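# Load three balls evenly into a pivoting covered tray

## Task

A tray balanced on one pivot sits beneath a transparent cover whose roof has chutes. Get exactly one ball into each of the tray's three seats, feeding them through the roof chutes. Release each ball low enough that its bottom is not above the chute rim. Keep the load balanced at every moment, because an uneven tray tilts at once and spills the balls.

## Robot and tools

Robots: three identical i2rt Big YAM arms, arm1, arm2 and arm3, each with six joints, a five-finger right hand and a wrist camera (arm1_cam_wrist, arm2_cam_wrist, arm3_cam_wrist). Two fixed room cameras: cam_high and cam_low. Feet (scene frame, metres): arm1 at (+0.226, -0.591, +0.751), arm2 at (-0.558, +0.404, +0.782), arm3 at (-0.702, -0.426, +0.821); each foot looks along its own +x. Table tops under the arms are at z=+0.720. Reach is roughly 1.07 m from the joint1 axis.

Frames: one shared scene frame, origin on the floor, +z up. The hand point sits 0.045 m ahead of the palm; its local +z runs along straightened fingers, +y leaves the palm, +x crosses the palm away from the thumb. Printed hand positions can be off, more so at long reach; expect a centimetre or more of error.

move: one action for any subset of arms, plus optional cameras. Each arm gets its own object keyed by its name; an arm omitted keeps its old command and is shown as last printed. Inside an arm's object:
- joints: absolute targets by name, radians for arm joints. Ranges: joint1_rad -2.879..2.879 (base yaw, positive counter-clockwise from above), joint2_rad 0..3.141 (shoulder, positive lifts then swings forward), joint3_rad 0..3.019 (elbow, positive opens), joint4_rad -1.692..1.57 (hand pitch, positive raises fingers), joint5_rad -1.57..1.57 (sideways, positive to the arm's right), joint6_rad -2.094..2.094 (roll, positive clockwise seen from behind). Hand keys, all -1..1 on a unitless scale: hand_little, hand_ring, hand_middle, hand_index, hand_thumb_bend (+1 straight/open, -1 curled), hand_thumb_turn (+1 beside palm, -1 opposite the fingers), hand_force_limit (closing stop force, about 0 N at -1 to 10 N at +1, 15 N for thumb motors), hand_speed (-0.96..1; full speed at +0.48 and above).
- target: one list of seven numbers [x, y, z, qw, qx, qy, qz], an absolute hand pose in the scene frame (metres, unit quaternion). The hand travels a straight line to it from its current hand_target. With target, joints may only hold hand keys.
- speed: top path speed in m/s, 0.002..0.5 (default 0.25), only valid with target; rotation is capped at twice that in rad/s.
- min_time_s: 0.1..8 s, the shortest duration for that arm's joint moves.
All motions in a call start together; hand paths finish together, paced by the slowest. Paths do not avoid obstacles or other arms. cameras: list of names or ["all"]; [] for none.

wait: seconds 0..10, optional cameras; commands nothing new and returns state.
zoom_image: camera name plus region [x0, y0, x1, y1] in pixels of that camera's latest 896x504 image (top-left origin, box at most 504 by 504).
show_instructions: no arguments; shows the reference pages.
finished_scene: scene = current scene number; irreversible, the goal must hold without the robots.

Reading results: the move line lists each arm sent motion with done or its worst status. joint_status and hand_status explain endings: off_target (resting away, may still push), time_out (the arm adopts nearby targets and keeps pushing; on_its_own shows those), not_followed (a safety check refused the targets; it may keep retrying). "pose unreachable" means a hand target was refused. hand_stopped_by gives six words for little, ring, middle, index, thumb_bend, thumb_turn: moving, target, force, stalled or fault. The *_load_n lines are fingertip loads in newtons, positive when pushed open; a dropped grip shows as loads near zero. Joint velocities reading "within noise" means the arm is still. Joint torques include gravity and drift; a MOTOR HOT line warns of overheating.

Gripping: a finger motor moves only when its target changes by 0.002 or more, stops at the target or when load reaches hand_force_limit, then locks. To grip harder, raise the limit and send a more-closed target; to release, send a more-open one. For gentle closing use hand_speed -0.94 or below. With the thumb turned fully across, the hand can enclose objects about 0.035 to 0.065 m thick. A bracket on the little-finger side of the wrist sticks out 0.10 m and can snag.

Task tips: balls must go through the roof chutes; bring the ball's bottom to the rim or lower before opening the fingers. Think about balance: fill seats so the tray never carries a lopsided load, ideally letting go of all three together or arranging the order so it stays level.

Avoid: arms pressing or gripping each other (ends the scene), hard hits on the cover or table, letting balls fall far or leave the work area, heavy finger strain, and long pushing against unreachable poses that overheats motors. Sending a stuck joint its reported position relieves the push. The scene keeps running while you compose replies, and loose objects may be nudged occasionally.

Each tool is called after "Call:" as name([rows], argument=value, ...), one row to a line, values as JSON.

Reference images:

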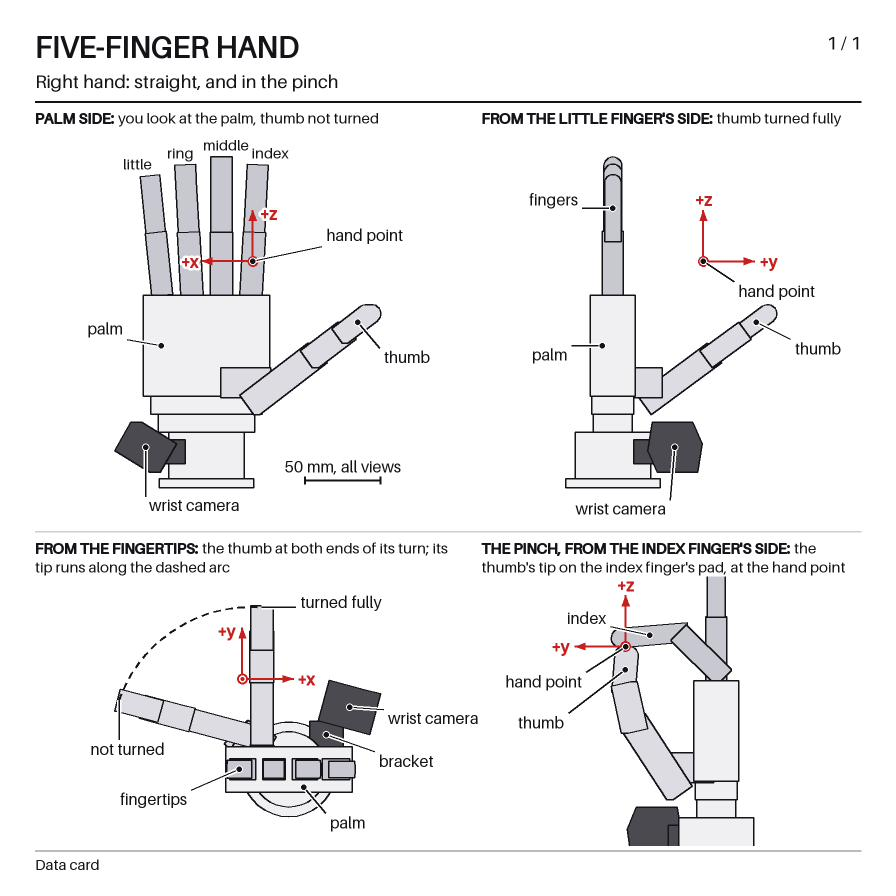

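## Session

Call:
move()

Scene clock: 0.00 s.
Joint torques (N m): no reading
Motor temperatures (°C): arm1=[34 34 31 34 33 32] | arm2=[36 36 32 32 32 31] | arm3=[35 35 33 35 34 31]
Heat: arm1: hottest joint1_rad 34 °C; arm2: hottest joint1_rad 36 °C; arm3: hottest joint1_rad 35 °C.
Joint velocities: within noise
arm1.joint_positions: joint1_rad=+0.882 joint2_rad=+0.643 joint3_rad=+1.506 joint4_rad=-1.418 joint5_rad=+0.285 joint6_rad=-1.012 hand_little=+1.000 hand_ring=+1.000 hand_middle=+1.000 hand_index=+1.000 hand_thumb_turn=+1.000 hand_thumb_bend=+1.000 hand_force_limit=+0.000 hand_speed=-0.800
arm1.joint_status: not commanded
arm1.hand_stopped_by: target,target,target,target,target,target
arm1.little_load_n: 0.0
arm1.ring_load_n: 0.0
arm1.middle_load_n: 0.0
arm1.index_load_n: 0.0
arm1.thumb_bend_load_n: 0.0
arm1.thumb_turn_load_n: 0.0
arm1.hand: x=+0.0140 y=-0.6141 z=+1.2700 quat_wxyz=(-0.473, +0.077, +0.866, -0.144) (m; scene frame)
arm1.hand_target: x=+0.0150 y=-0.6135 z=+1.2798 quat_wxyz=(-0.482, +0.079, +0.860, -0.151) (m; scene frame)
arm1.hand_status: not commanded
arm2.joint_positions: joint1_rad=-0.803 joint2_rad=+0.647 joint3_rad=+1.430 joint4_rad=-1.383 joint5_rad=-0.261 joint6_rad=-1.204 hand_little=+1.000 hand_ring=+1.000 hand_middle=+1.000 hand_index=+1.000 hand_thumb_turn=+1.000 hand_thumb_bend=+1.000 hand_force_limit=+0.000 hand_speed=-0.800
arm2.joint_status: not commanded
arm2.hand_stopped_by: target,target,target,target,target,target
arm2.little_load_n: 0.0
arm2.ring_load_n: 0.0
arm2.middle_load_n: 0.0
arm2.index_load_n: 0.0
arm2.thumb_bend_load_n: 0.0
arm2.thumb_turn_load_n: 0.0
arm2.hand: x=-0.7228 y=+0.2461 z=+1.2685 quat_wxyz=(+0.333, +0.222, -0.851, +0.341) (m; scene frame)
arm2.hand_target: x=-0.7219 y=+0.2470 z=+1.2770 quat_wxyz=(+0.341, +0.222, -0.846, +0.345) (m; scene frame)
arm2.hand_status: not commanded
arm3.joint_positions: joint1_rad=+0.059 joint2_rad=+0.641 joint3_rad=+1.414 joint4_rad=-1.275 joint5_rad=+0.054 joint6_rad=-1.313 hand_little=+1.000 hand_ring=+1.000 hand_middle=+1.000 hand_index=+1.000 hand_thumb_turn=+1.000 hand_thumb_bend=+1.000 hand_force_limit=+0.000 hand_speed=-0.800
arm3.joint_status: not commanded
arm3.hand_stopped_by: target,target,target,target,target,target
arm3.little_load_n: 0.0
arm3.ring_load_n: 0.0
arm3.middle_load_n: 0.0
arm3.index_load_n: 0.0
arm3.thumb_bend_load_n: 0.0
arm3.thumb_turn_load_n: 0.0
arm3.hand: x=-0.4651 y=-0.3319 z=+1.3299 quat_wxyz=(-0.204, +0.849, +0.149, +0.464) (m; scene frame)
arm3.hand_target: x=-0.4663 y=-0.3329 z=+1.3394 quat_wxyz=(-0.208, +0.844, +0.147, +0.473) (m; scene frame)
arm3.hand_status: not commanded
pictures: arm1_cam_wrist, arm2_cam_wrist, arm3_cam_wrist, cam_high, cam_low

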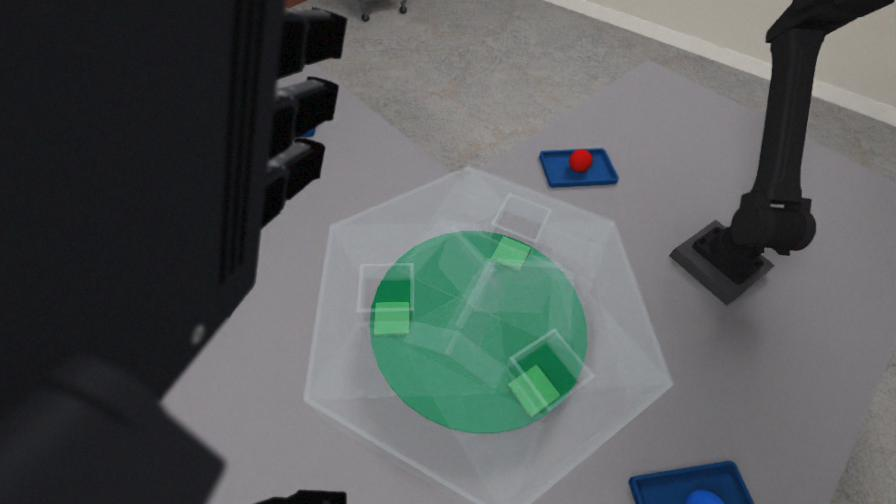

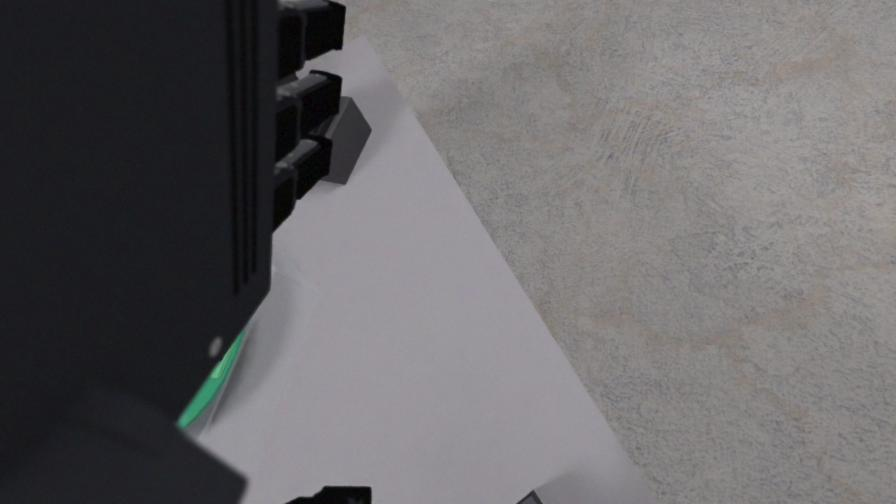

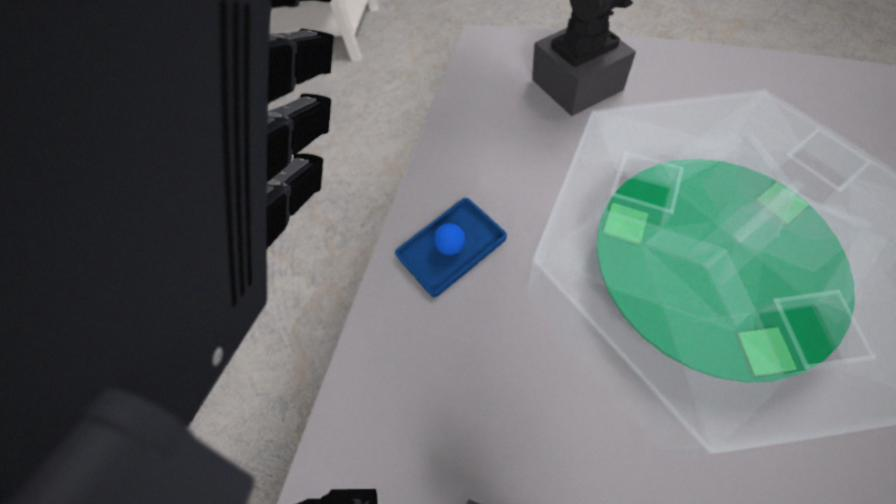

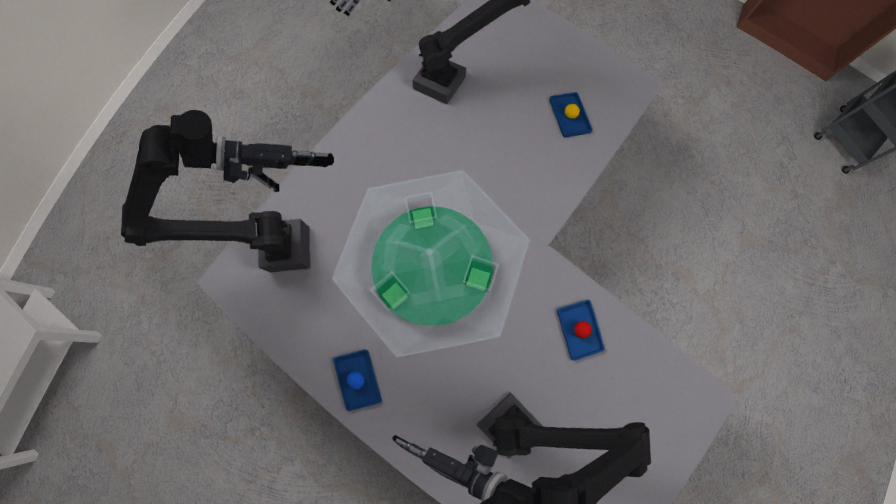

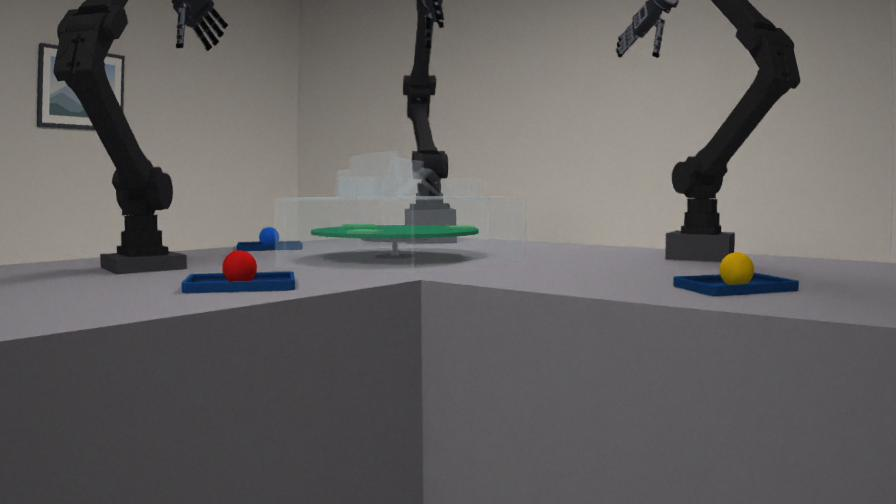

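Call:
zoom_image(camera="cam_high", region=[320, 160, 540, 370])

Call:
zoom_image(camera="cam_low", region=[220, 130, 540, 300])

Call:
zoom_image(camera="cam_high", region=[320, 340, 400, 420])

Call:
zoom_image(camera="arm1_cam_wrist", region=[290, 130, 690, 504])

Scaled by 2.291 from the camera's 896x504 image, which has a finer 1280x720 frame.

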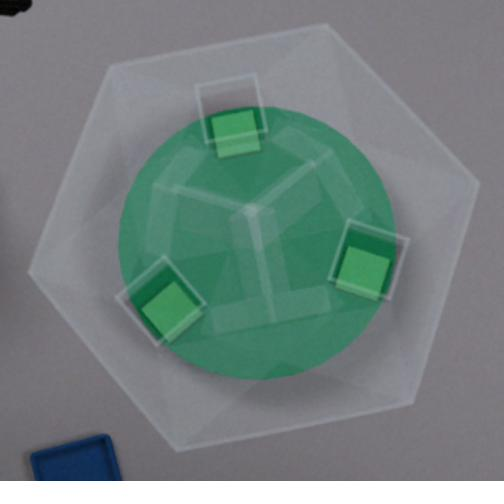

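Scaled by 1.575 from the camera's 896x504 image, which has a finer 1280x720 frame.

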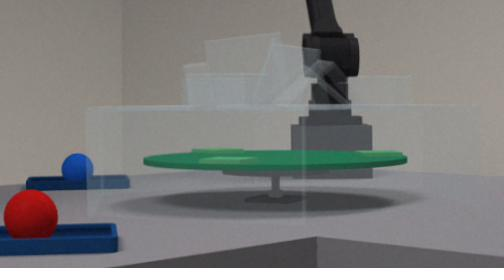

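Scaled by 6.300 from the camera's 896x504 image, which has a finer 1280x720 frame.

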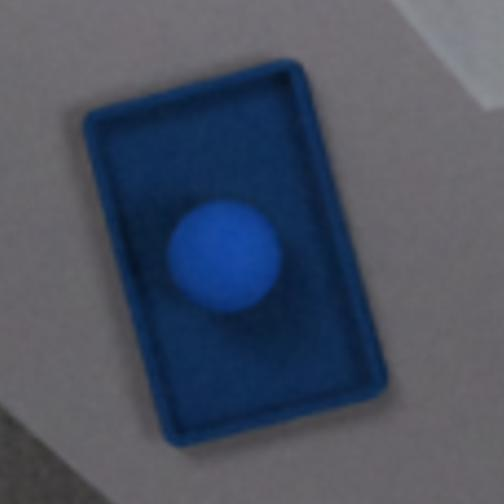

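Scaled by 1.260 from the camera's 896x504 image, which has a finer 1280x720 frame.

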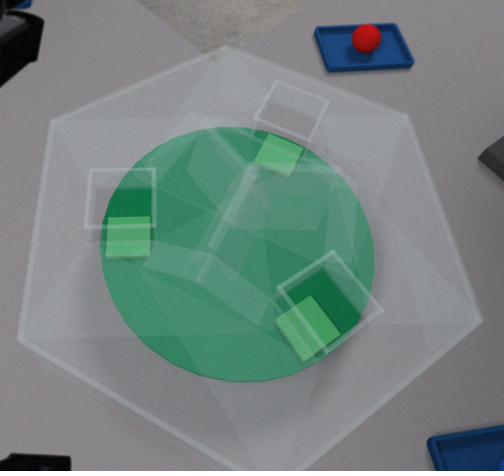

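Call:
move(arm1={"joints": {"hand_thumb_turn": -1, "hand_index": 0.2, "hand_middle": 0.2, "hand_speed": 0.2}}, cameras=["all"])

Scene clock: 70.73 s.
Joint torques (N m): arm1=[-2.26 1.79 8.66 2.28 0.31 -0.04] | arm2=[0.85 -0.21 8.8 1.94 -0.18 0.02] | arm3=[0.15 2.9 8.5 2.45 0.15 0.07]
Motor temperatures (°C): arm1=[34 34 37 34 33 31] | arm2=[35 36 37 32 32 31] | arm3=[35 35 37 35 34 31]
Heat: arm1: hottest joint3_rad 37 °C; arm2: hottest joint3_rad 37 °C; arm3: hottest joint3_rad 37 °C.
move: arm1 done
Joint velocities: within noise
arm1.joint_positions: joint1_rad=+0.882 joint2_rad=+0.643 joint3_rad=+1.506 joint4_rad=-1.418 joint5_rad=+0.285 joint6_rad=-1.012 hand_little=+1.000 hand_ring=+1.000 hand_middle=+0.200 hand_index=+0.200 hand_thumb_turn=-1.000 hand_thumb_bend=+1.000 hand_force_limit=+0.000 hand_speed=+0.200
arm1.joint_status: all done
arm1.hand_stopped_by: target,target,target,target,target,target
arm1.little_load_n: 0.0
arm1.ring_load_n: 0.0
arm1.middle_load_n: 0.0
arm1.index_load_n: 0.0
arm1.thumb_bend_load_n: 0.0
arm1.thumb_turn_load_n: 0.0
arm1.hand: x=+0.0140 y=-0.6141 z=+1.2700 quat_wxyz=(-0.473, +0.077, +0.866, -0.144) (m; scene frame)
arm1.hand_target: x=+0.0150 y=-0.6135 z=+1.2798 quat_wxyz=(-0.482, +0.079, +0.860, -0.151) (m; scene frame)
arm1.hand_status: not commanded
arm2, arm3: as last shown
pictures: arm1_cam_wrist, arm2_cam_wrist, arm3_cam_wrist, cam_high, cam_low

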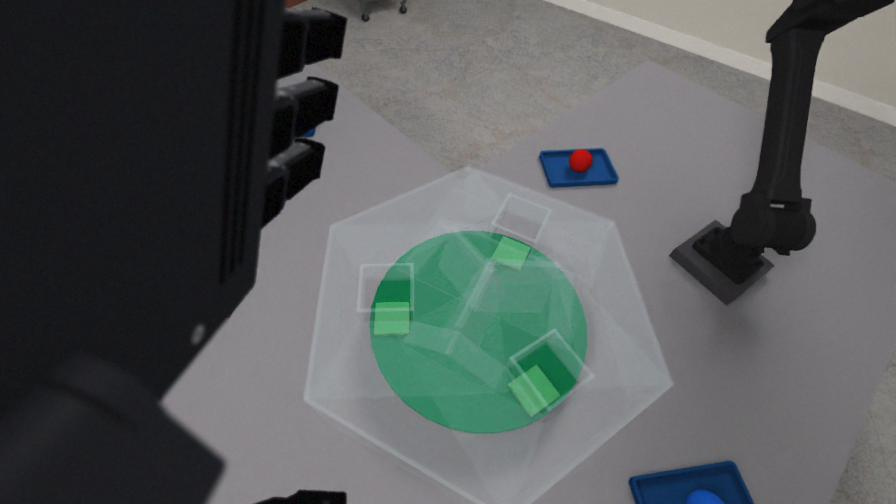

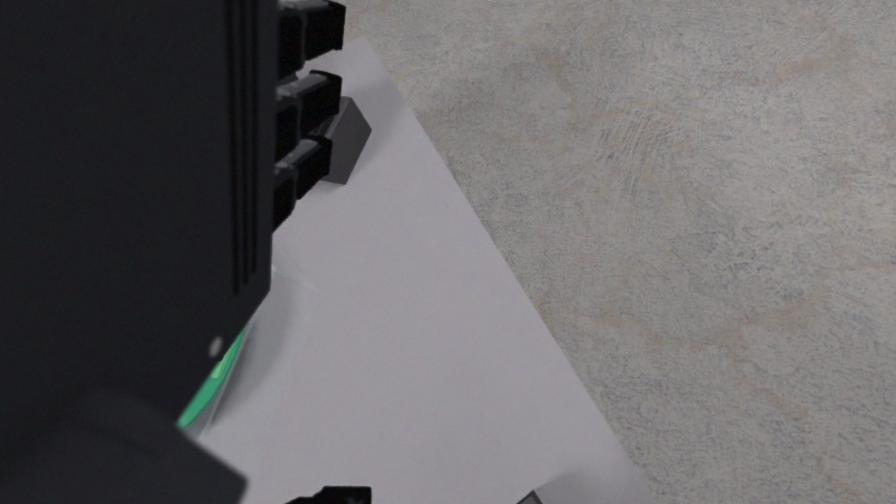

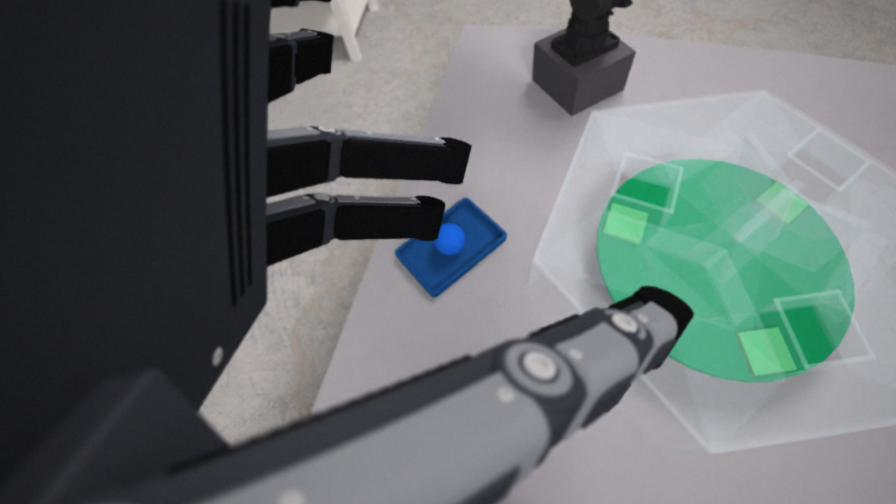

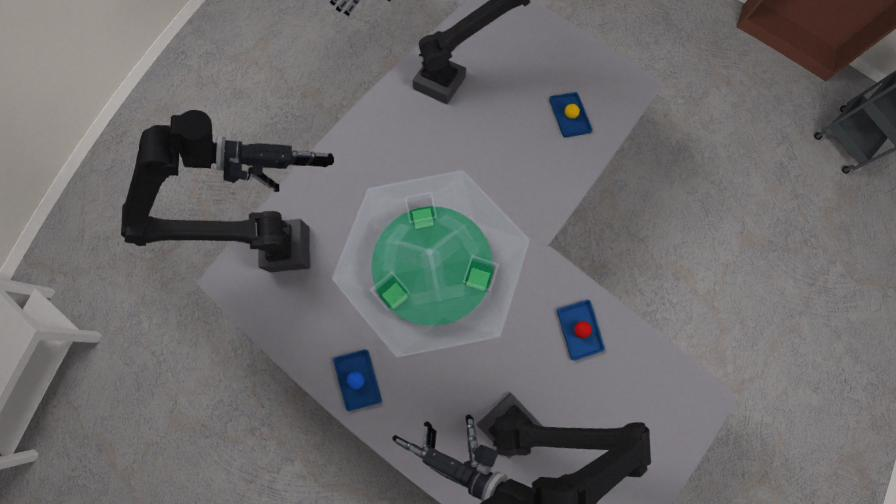

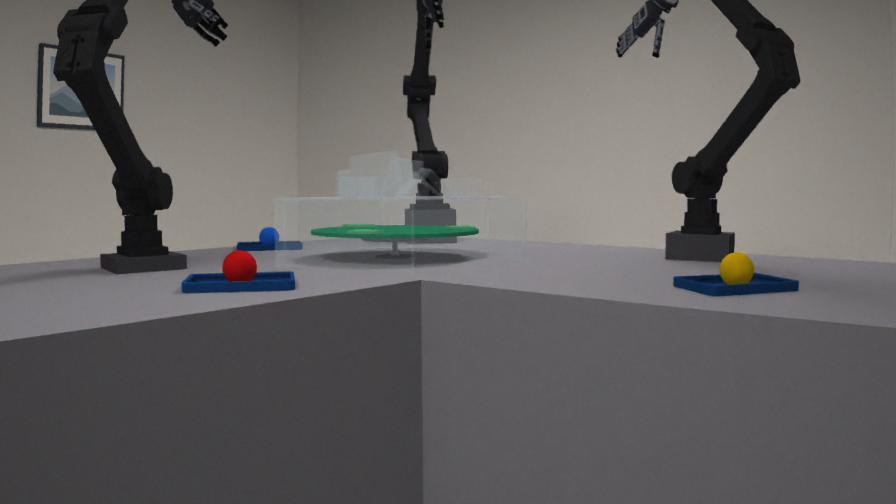

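Call:
move(arm1={"joints": {"hand_thumb_turn": -1, "hand_thumb_bend": 0.5, "hand_index": 0.35, "hand_middle": 0.35, "hand_speed": 0.2}}, arm3={"joints": {"hand_thumb_turn": -1, "hand_thumb_bend": 0.0, "hand_index": -0.1, "hand_middle": 0.7, "hand_speed": 0.2}}, cameras=["arm1_cam_wrist", "arm3_cam_wrist"])

Call:
zoom_image(camera="cam_high", region=[240, 200, 330, 290])

Call:
zoom_image(camera="cam_high", region=[460, 370, 560, 470])

Scene clock: 114.93 s.
Joint torques (N m): arm1=[-2.08 1.79 8.75 2.35 0.32 -0.06] | arm2=[1.03 -0.15 8.83 1.98 -0.18 0.01] | arm3=[0.15 2.96 8.5 2.45 0.16 0.06]
Motor temperatures (°C): arm1=[34 34 38 34 33 31] | arm2=[35 36 38 32 31 31] | arm3=[35 35 38 35 34 30]
Heat: arm1: hottest joint3_rad 38 °C; arm2: hottest joint3_rad 38 °C; arm3: hottest joint3_rad 38 °C.
move: arm1 done; arm3 done
Joint velocities: within noise
arm1.joint_positions: joint1_rad=+0.882 joint2_rad=+0.643 joint3_rad=+1.506 joint4_rad=-1.418 joint5_rad=+0.285 joint6_rad=-1.012 hand_little=+1.000 hand_ring=+1.000 hand_middle=+0.350 hand_index=+0.350 hand_thumb_turn=-1.000 hand_thumb_bend=+0.500 hand_force_limit=+0.000 hand_speed=+0.200
arm1.joint_status: all done
arm1.hand_stopped_by: target,target,target,target,target,target
arm1.little_load_n: 0.0
arm1.ring_load_n: 0.0
arm1.middle_load_n: 0.0
arm1.index_load_n: 0.0
arm1.thumb_bend_load_n: 0.0
arm1.thumb_turn_load_n: 0.0
arm1.hand: x=+0.0140 y=-0.6141 z=+1.2700 quat_wxyz=(-0.473, +0.077, +0.866, -0.144) (m; scene frame)
arm1.hand_target: x=+0.0150 y=-0.6135 z=+1.2798 quat_wxyz=(-0.482, +0.079, +0.860, -0.151) (m; scene frame)
arm1.hand_status: not commanded
arm2: as last shown
arm3.joint_positions: joint1_rad=+0.059 joint2_rad=+0.641 joint3_rad=+1.414 joint4_rad=-1.275 joint5_rad=+0.054 joint6_rad=-1.313 hand_little=+1.000 hand_ring=+1.000 hand_middle=+0.700 hand_index=-0.100 hand_thumb_turn=-1.000 hand_thumb_bend=+0.000 hand_force_limit=+0.000 hand_speed=+0.200
arm3.joint_status: all done
arm3.hand_stopped_by: target,target,target,target,target,target
arm3.little_load_n: 0.0
arm3.ring_load_n: 0.0
arm3.middle_load_n: 0.0
arm3.index_load_n: 0.0
arm3.thumb_bend_load_n: 0.0
arm3.thumb_turn_load_n: 0.0
arm3.hand: x=-0.4651 y=-0.3319 z=+1.3299 quat_wxyz=(-0.204, +0.849, +0.149, +0.464) (m; scene frame)
arm3.hand_target: x=-0.4663 y=-0.3330 z=+1.3394 quat_wxyz=(-0.208, +0.844, +0.147, +0.473) (m; scene frame)
arm3.hand_status: not commanded
pictures: arm1_cam_wrist, arm3_cam_wrist

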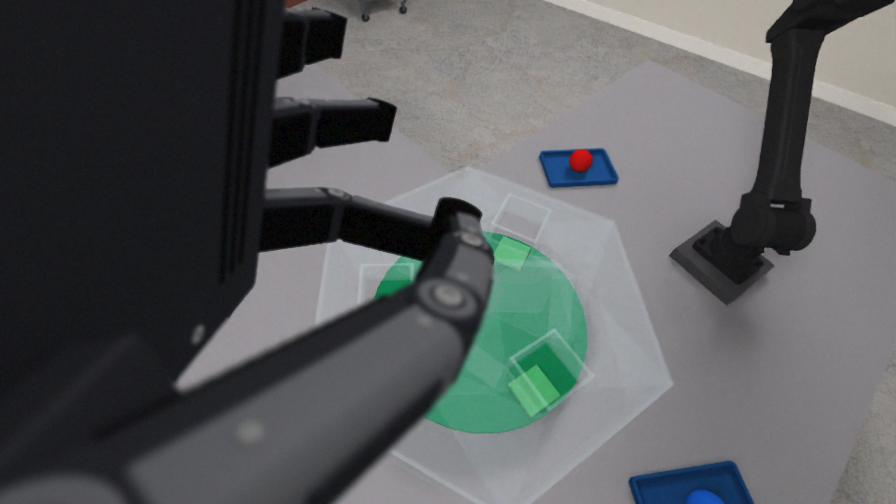

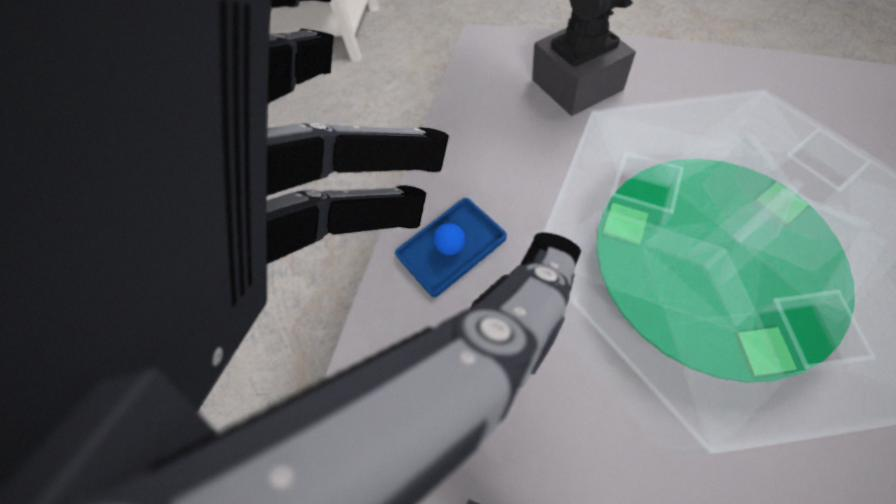

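This scene's latest camera images include none from cam_high. They are from: arm1_cam_wrist, arm3_cam_wrist. cam_high's image comes with the result of a call that names it in "cameras".

This scene's latest camera images include none from cam_high. They are from: arm1_cam_wrist, arm3_cam_wrist. cam_high's image comes with the result of a call that names it in "cameras".

Call:
wait(seconds=0.1, cameras=["cam_high", "cam_low"])

Call:
zoom_image(camera="cam_high", region=[240, 200, 330, 290])

Call:
zoom_image(camera="cam_high", region=[460, 370, 560, 470])

Call:
zoom_image(camera="cam_high", region=[395, 20, 495, 120])

Call:
zoom_image(camera="cam_high", region=[540, 80, 610, 150])

Call:
zoom_image(camera="cam_high", region=[550, 290, 620, 360])

Scene clock: 133.80 s.
Joint torques (N m): arm1=[-1.96 1.38 8.77 2.14 0.34 -0.06] | arm2=[1.03 -0.44 8.81 1.96 -0.17 0.02] | arm3=[0.15 2.9 8.5 2.45 0.16 0.06]
Motor temperatures (°C): arm1=[34 34 38 34 33 31] | arm2=[35 36 39 32 31 31] | arm3=[35 35 39 35 34 30]
Heat: arm1: hottest joint3_rad 38 °C; arm2: hottest joint3_rad 39 °C; arm3: hottest joint3_rad 39 °C.
Joint velocities: within noise
arm1.joint_positions: joint1_rad=+0.882 joint2_rad=+0.643 joint3_rad=+1.506 joint4_rad=-1.418 joint5_rad=+0.285 joint6_rad=-1.012 hand_little=+1.000 hand_ring=+1.000 hand_middle=+0.350 hand_index=+0.350 hand_thumb_turn=-1.000 hand_thumb_bend=+0.500 hand_force_limit=+0.000 hand_speed=+0.200
arm1.joint_status: all done
arm1.hand_stopped_by: target,target,target,target,target,target
arm1.little_load_n: 0.0
arm1.ring_load_n: 0.0
arm1.middle_load_n: 0.0
arm1.index_load_n: 0.0
arm1.thumb_bend_load_n: 0.0
arm1.thumb_turn_load_n: 0.5
arm1.hand: x=+0.0140 y=-0.6141 z=+1.2700 quat_wxyz=(-0.473, +0.077, +0.866, -0.144) (m; scene frame)
arm1.hand_target: x=+0.0150 y=-0.6135 z=+1.2798 quat_wxyz=(-0.482, +0.079, +0.860, -0.151) (m; scene frame)
arm1.hand_status: not commanded
arm2.joint_positions: joint1_rad=-0.803 joint2_rad=+0.647 joint3_rad=+1.430 joint4_rad=-1.383 joint5_rad=-0.261 joint6_rad=-1.204 hand_little=+1.000 hand_ring=+1.000 hand_middle=+1.000 hand_index=+1.000 hand_thumb_turn=+1.000 hand_thumb_bend=+1.000 hand_force_limit=+0.000 hand_speed=-0.800
arm2.joint_status: not commanded
arm2.hand_stopped_by: target,target,target,target,target,target
arm2.little_load_n: 0.0
arm2.ring_load_n: 0.0
arm2.middle_load_n: 0.0
arm2.index_load_n: 0.0
arm2.thumb_bend_load_n: 0.0
arm2.thumb_turn_load_n: 0.0
arm2.hand: x=-0.7228 y=+0.2461 z=+1.2685 quat_wxyz=(+0.333, +0.222, -0.851, +0.341) (m; scene frame)
arm2.hand_target: x=-0.7219 y=+0.2470 z=+1.2770 quat_wxyz=(+0.341, +0.222, -0.846, +0.345) (m; scene frame)
arm2.hand_status: not commanded
arm3.joint_positions: joint1_rad=+0.059 joint2_rad=+0.641 joint3_rad=+1.414 joint4_rad=-1.275 joint5_rad=+0.054 joint6_rad=-1.313 hand_little=+1.000 hand_ring=+1.000 hand_middle=+0.700 hand_index=-0.100 hand_thumb_turn=-1.000 hand_thumb_bend=+0.000 hand_force_limit=+0.000 hand_speed=+0.200
arm3.joint_status: all done
arm3.hand_stopped_by: target,target,target,target,target,target
arm3.little_load_n: 0.0
arm3.ring_load_n: 0.0
arm3.middle_load_n: 0.0
arm3.index_load_n: 0.0
arm3.thumb_bend_load_n: 0.0
arm3.thumb_turn_load_n: 0.0
arm3.hand: x=-0.4651 y=-0.3319 z=+1.3299 quat_wxyz=(-0.204, +0.849, +0.149, +0.464) (m; scene frame)
arm3.hand_target: x=-0.4663 y=-0.3330 z=+1.3394 quat_wxyz=(-0.208, +0.844, +0.147, +0.473) (m; scene frame)
arm3.hand_status: not commanded
wait: 0.10 s; at rest from the start
pictures: cam_high, cam_low

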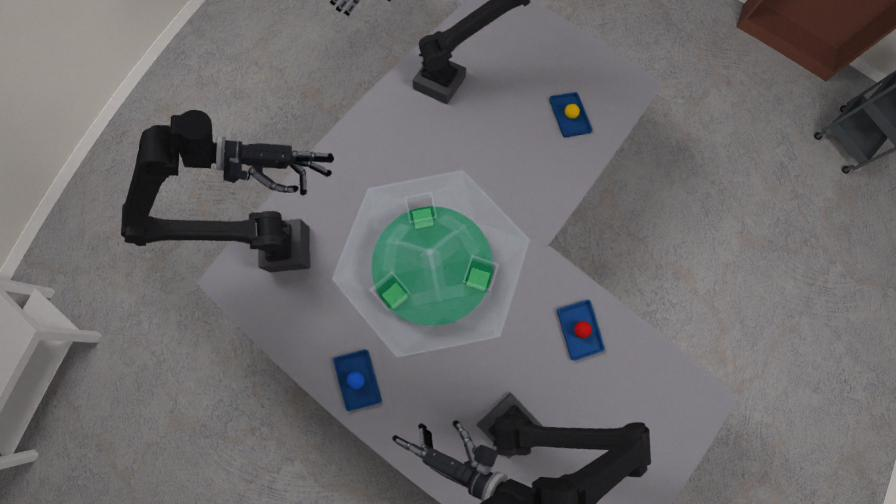

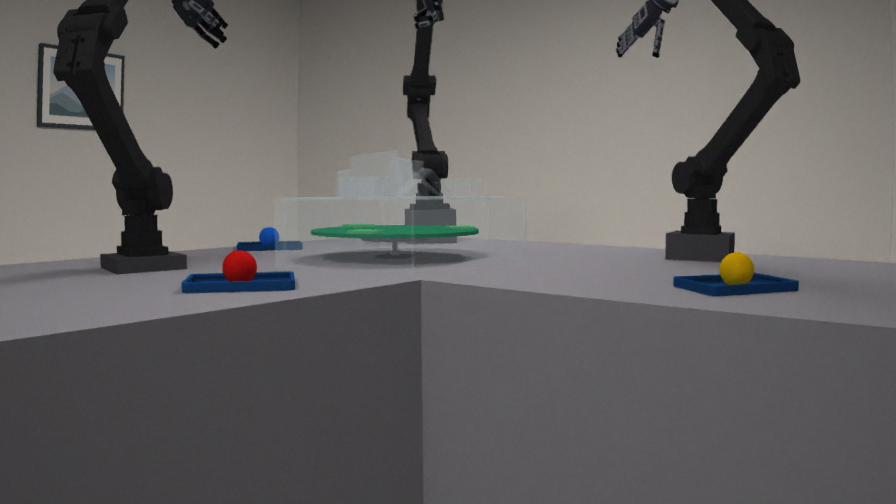

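Scaled by 5.600 from the camera's 896x504 image, which has a finer 1280x720 frame.

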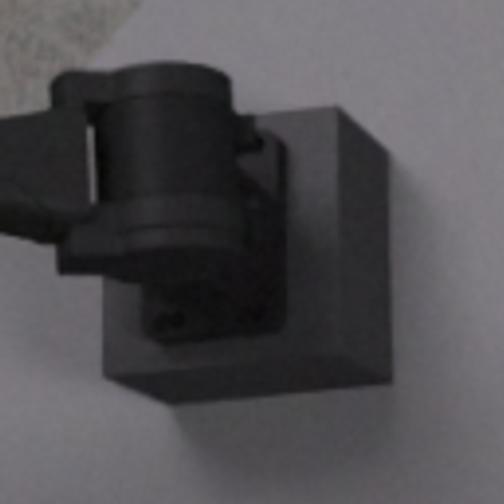

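Scaled by 5.040 from the camera's 896x504 image, which has a finer 1280x720 frame.

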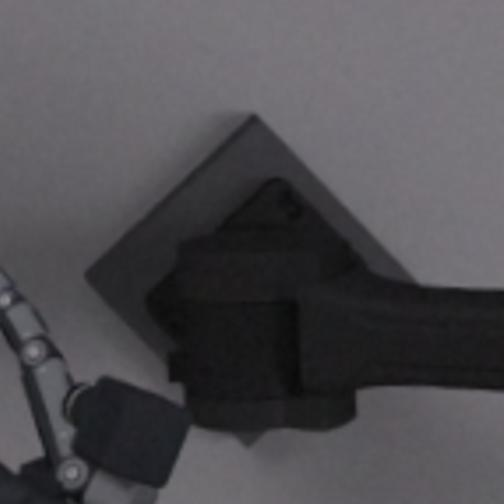

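Scaled by 5.040 from the camera's 896x504 image, which has a finer 1280x720 frame.

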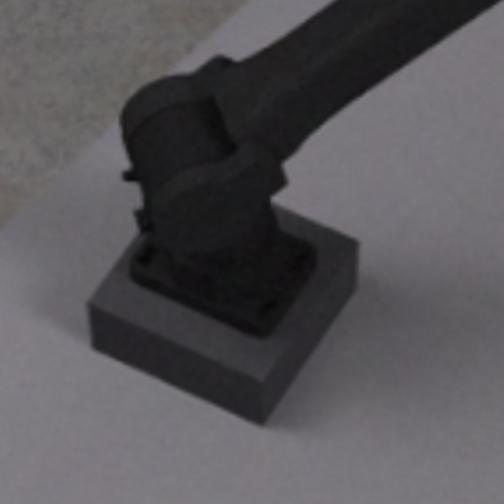

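Scaled by 7.200 from the camera's 896x504 image, which has a finer 1280x720 frame.

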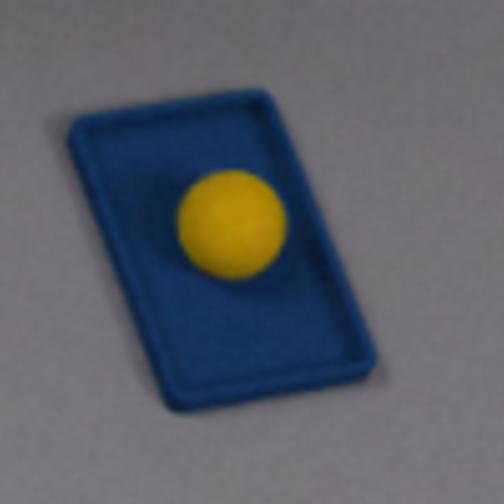

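Scaled by 7.200 from the camera's 896x504 image, which has a finer 1280x720 frame.

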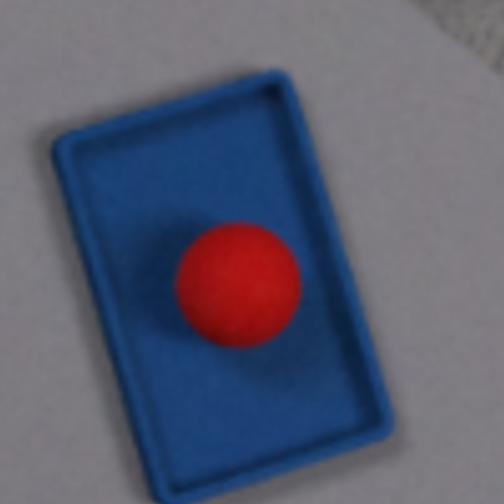

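Call:
zoom_image(camera="cam_low", region=[260, 130, 400, 210])

Call:
zoom_image(camera="cam_low", region=[390, 130, 530, 210])

Call:
zoom_image(camera="cam_high", region=[390, 180, 450, 240])

Call:
zoom_image(camera="cam_high", region=[360, 260, 420, 320])

Call:
zoom_image(camera="cam_high", region=[450, 245, 510, 305])

Scaled by 3.600 from the camera's 896x504 image, which has a finer 1280x720 frame.

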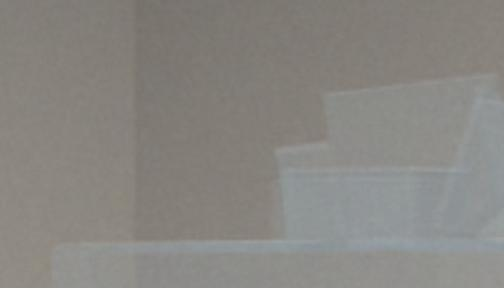

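Scaled by 3.600 from the camera's 896x504 image, which has a finer 1280x720 frame.

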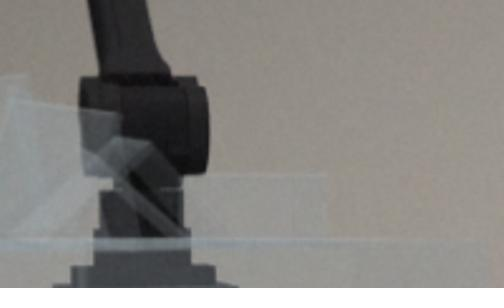

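Scaled by 8.400 from the camera's 896x504 image, which has a finer 1280x720 frame.

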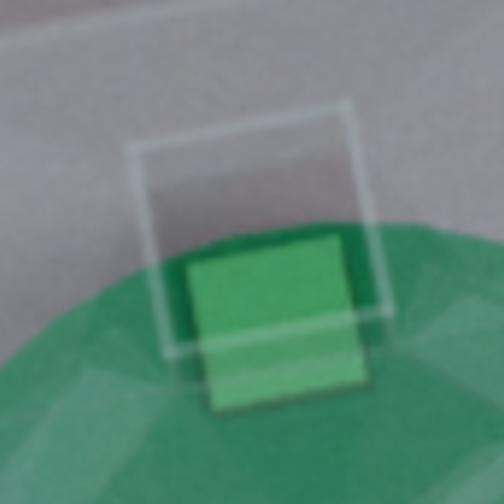

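Scaled by 8.400 from the camera's 896x504 image, which has a finer 1280x720 frame.

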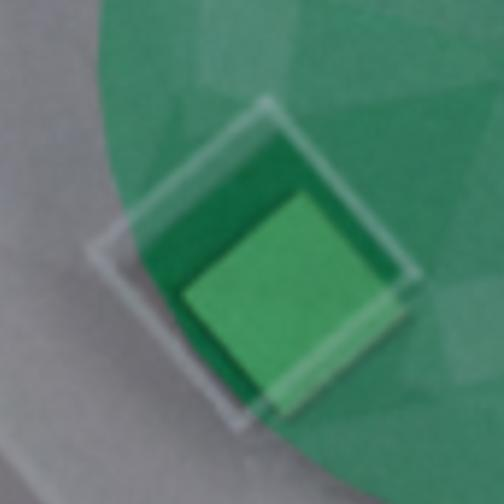

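Scaled by 8.400 from the camera's 896x504 image, which has a finer 1280x720 frame.

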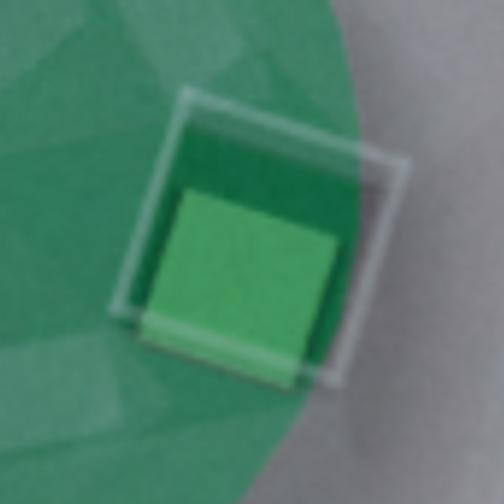

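Call:
wait(seconds=0.1, cameras=["arm1_cam_wrist", "arm3_cam_wrist", "cam_high"])

Call:
zoom_image(camera="arm3_cam_wrist", region=[580, 120, 896, 420])

Call:
zoom_image(camera="arm1_cam_wrist", region=[340, 200, 620, 450])

Call:
zoom_image(camera="cam_high", region=[380, 210, 480, 310])

Scene clock: 189.00 s.
Joint torques (N m): arm1=[-1.85 2.73 8.8 2.37 0.3 -0.02] | arm2=[0.97 -0.32 8.76 1.92 -0.16 0.03] | arm3=[0.15 2.96 8.5 2.45 0.16 0.06]
Motor temperatures (°C): arm1=[34 34 39 34 33 31] | arm2=[35 36 39 32 31 31] | arm3=[35 35 39 35 34 30]
Heat: arm1: hottest joint3_rad 39 °C; arm2: hottest joint3_rad 39 °C; arm3: hottest joint3_rad 39 °C.
Joint velocities: within noise
arm1.joint_positions: joint1_rad=+0.882 joint2_rad=+0.643 joint3_rad=+1.506 joint4_rad=-1.418 joint5_rad=+0.285 joint6_rad=-1.012 hand_little=+1.000 hand_ring=+1.000 hand_middle=+0.350 hand_index=+0.350 hand_thumb_turn=-1.000 hand_thumb_bend=+0.500 hand_force_limit=+0.000 hand_speed=+0.200
arm1.joint_status: all done
arm1.hand_stopped_by: target,target,target,target,target,target
arm1.little_load_n: 0.0
arm1.ring_load_n: 0.0
arm1.middle_load_n: 0.0
arm1.index_load_n: 0.0
arm1.thumb_bend_load_n: 0.0
arm1.thumb_turn_load_n: 0.0
arm1.hand: x=+0.0140 y=-0.6141 z=+1.2700 quat_wxyz=(-0.473, +0.077, +0.866, -0.144) (m; scene frame)
arm1.hand_target: x=+0.0150 y=-0.6135 z=+1.2798 quat_wxyz=(-0.482, +0.079, +0.860, -0.151) (m; scene frame)
arm1.hand_status: not commanded
arm2.joint_positions: joint1_rad=-0.803 joint2_rad=+0.647 joint3_rad=+1.430 joint4_rad=-1.383 joint5_rad=-0.261 joint6_rad=-1.204 hand_little=+1.000 hand_ring=+1.000 hand_middle=+1.000 hand_index=+1.000 hand_thumb_turn=+1.000 hand_thumb_bend=+1.000 hand_force_limit=+0.000 hand_speed=-0.800
arm2.joint_status: not commanded
arm2.hand_stopped_by: target,target,target,target,target,target
arm2.little_load_n: 0.0
arm2.ring_load_n: 0.0
arm2.middle_load_n: 0.0
arm2.index_load_n: 0.0
arm2.thumb_bend_load_n: 0.0
arm2.thumb_turn_load_n: 0.0
arm2.hand: x=-0.7228 y=+0.2461 z=+1.2685 quat_wxyz=(+0.333, +0.222, -0.851, +0.341) (m; scene frame)
arm2.hand_target: x=-0.7219 y=+0.2470 z=+1.2770 quat_wxyz=(+0.341, +0.222, -0.846, +0.345) (m; scene frame)
arm2.hand_status: not commanded
arm3.joint_positions: joint1_rad=+0.059 joint2_rad=+0.641 joint3_rad=+1.414 joint4_rad=-1.275 joint5_rad=+0.054 joint6_rad=-1.313 hand_little=+1.000 hand_ring=+1.000 hand_middle=+0.700 hand_index=-0.100 hand_thumb_turn=-1.000 hand_thumb_bend=+0.000 hand_force_limit=+0.000 hand_speed=+0.200
arm3.joint_status: all done
arm3.hand_stopped_by: target,target,target,target,target,target
arm3.little_load_n: 0.0
arm3.ring_load_n: 0.0
arm3.middle_load_n: 0.0
arm3.index_load_n: 0.0
arm3.thumb_bend_load_n: 0.0
arm3.thumb_turn_load_n: 0.0
arm3.hand: x=-0.4651 y=-0.3319 z=+1.3299 quat_wxyz=(-0.204, +0.849, +0.149, +0.464) (m; scene frame)
arm3.hand_target: x=-0.4663 y=-0.3330 z=+1.3394 quat_wxyz=(-0.208, +0.844, +0.147, +0.473) (m; scene frame)
arm3.hand_status: not commanded
wait: 0.10 s; at rest from the start
pictures: arm1_cam_wrist, arm3_cam_wrist, cam_high

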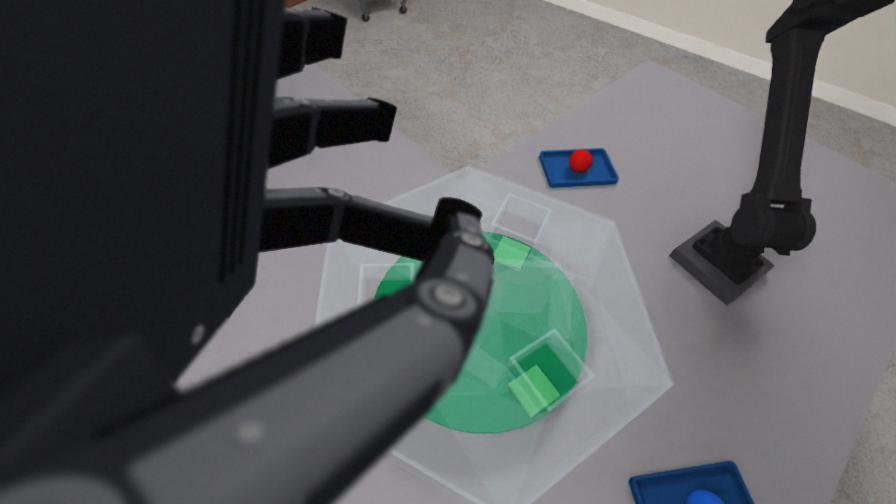

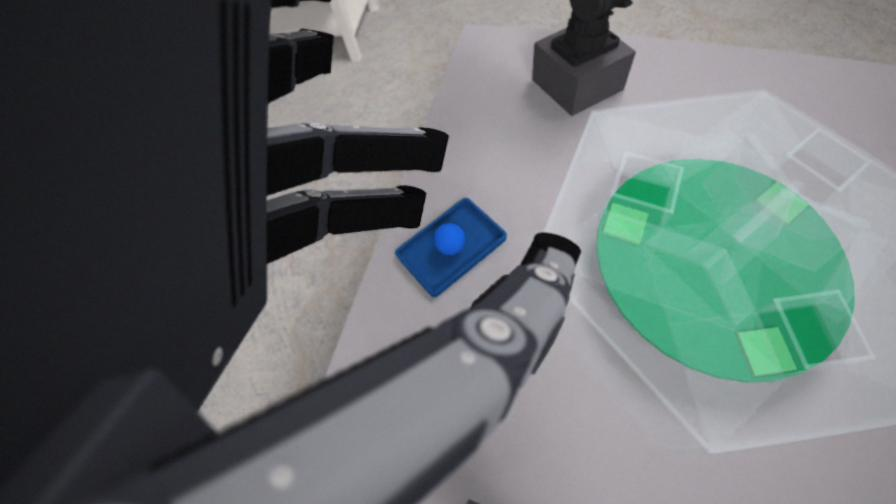

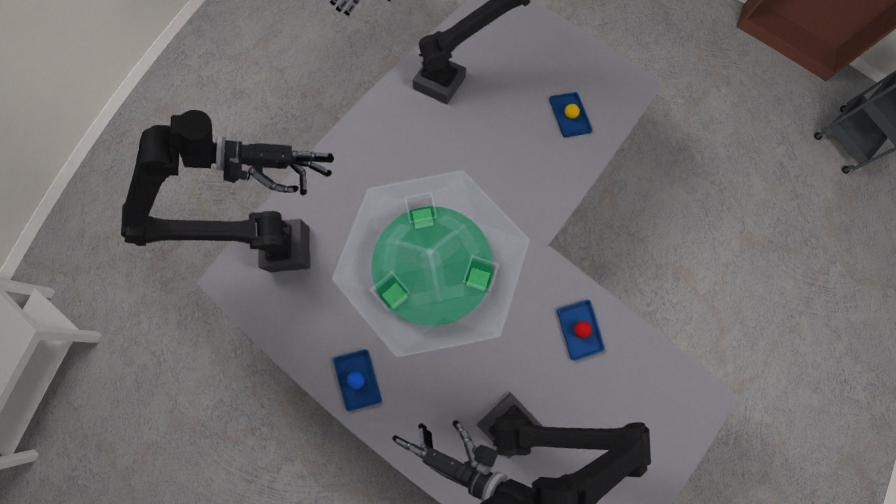

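Scaled by 1.595 from the camera's 896x504 image, which has a finer 1280x720 frame.

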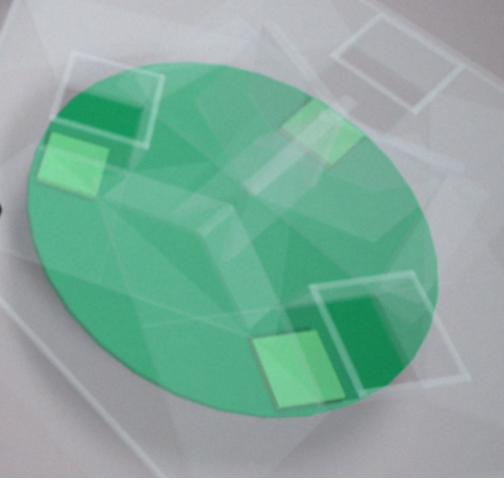

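Scaled by 1.800 from the camera's 896x504 image, which has a finer 1280x720 frame.

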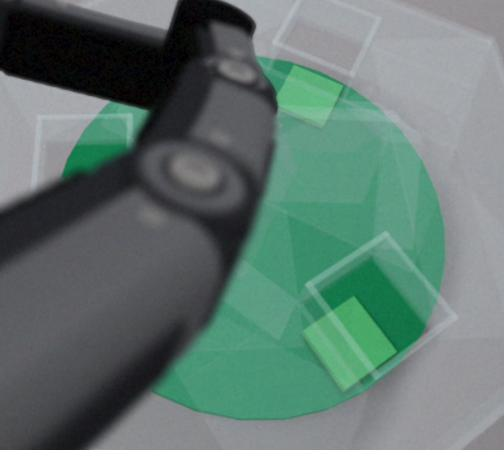

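Scaled by 5.040 from the camera's 896x504 image, which has a finer 1280x720 frame.

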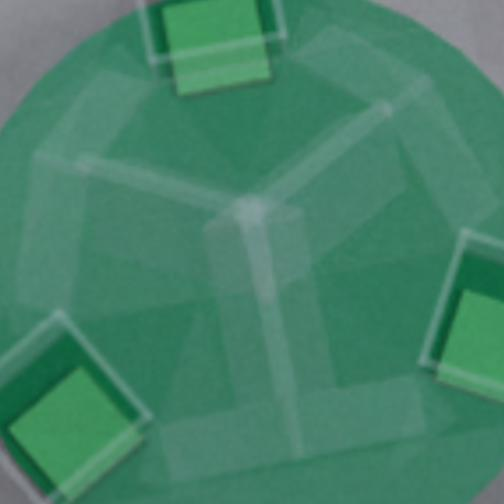

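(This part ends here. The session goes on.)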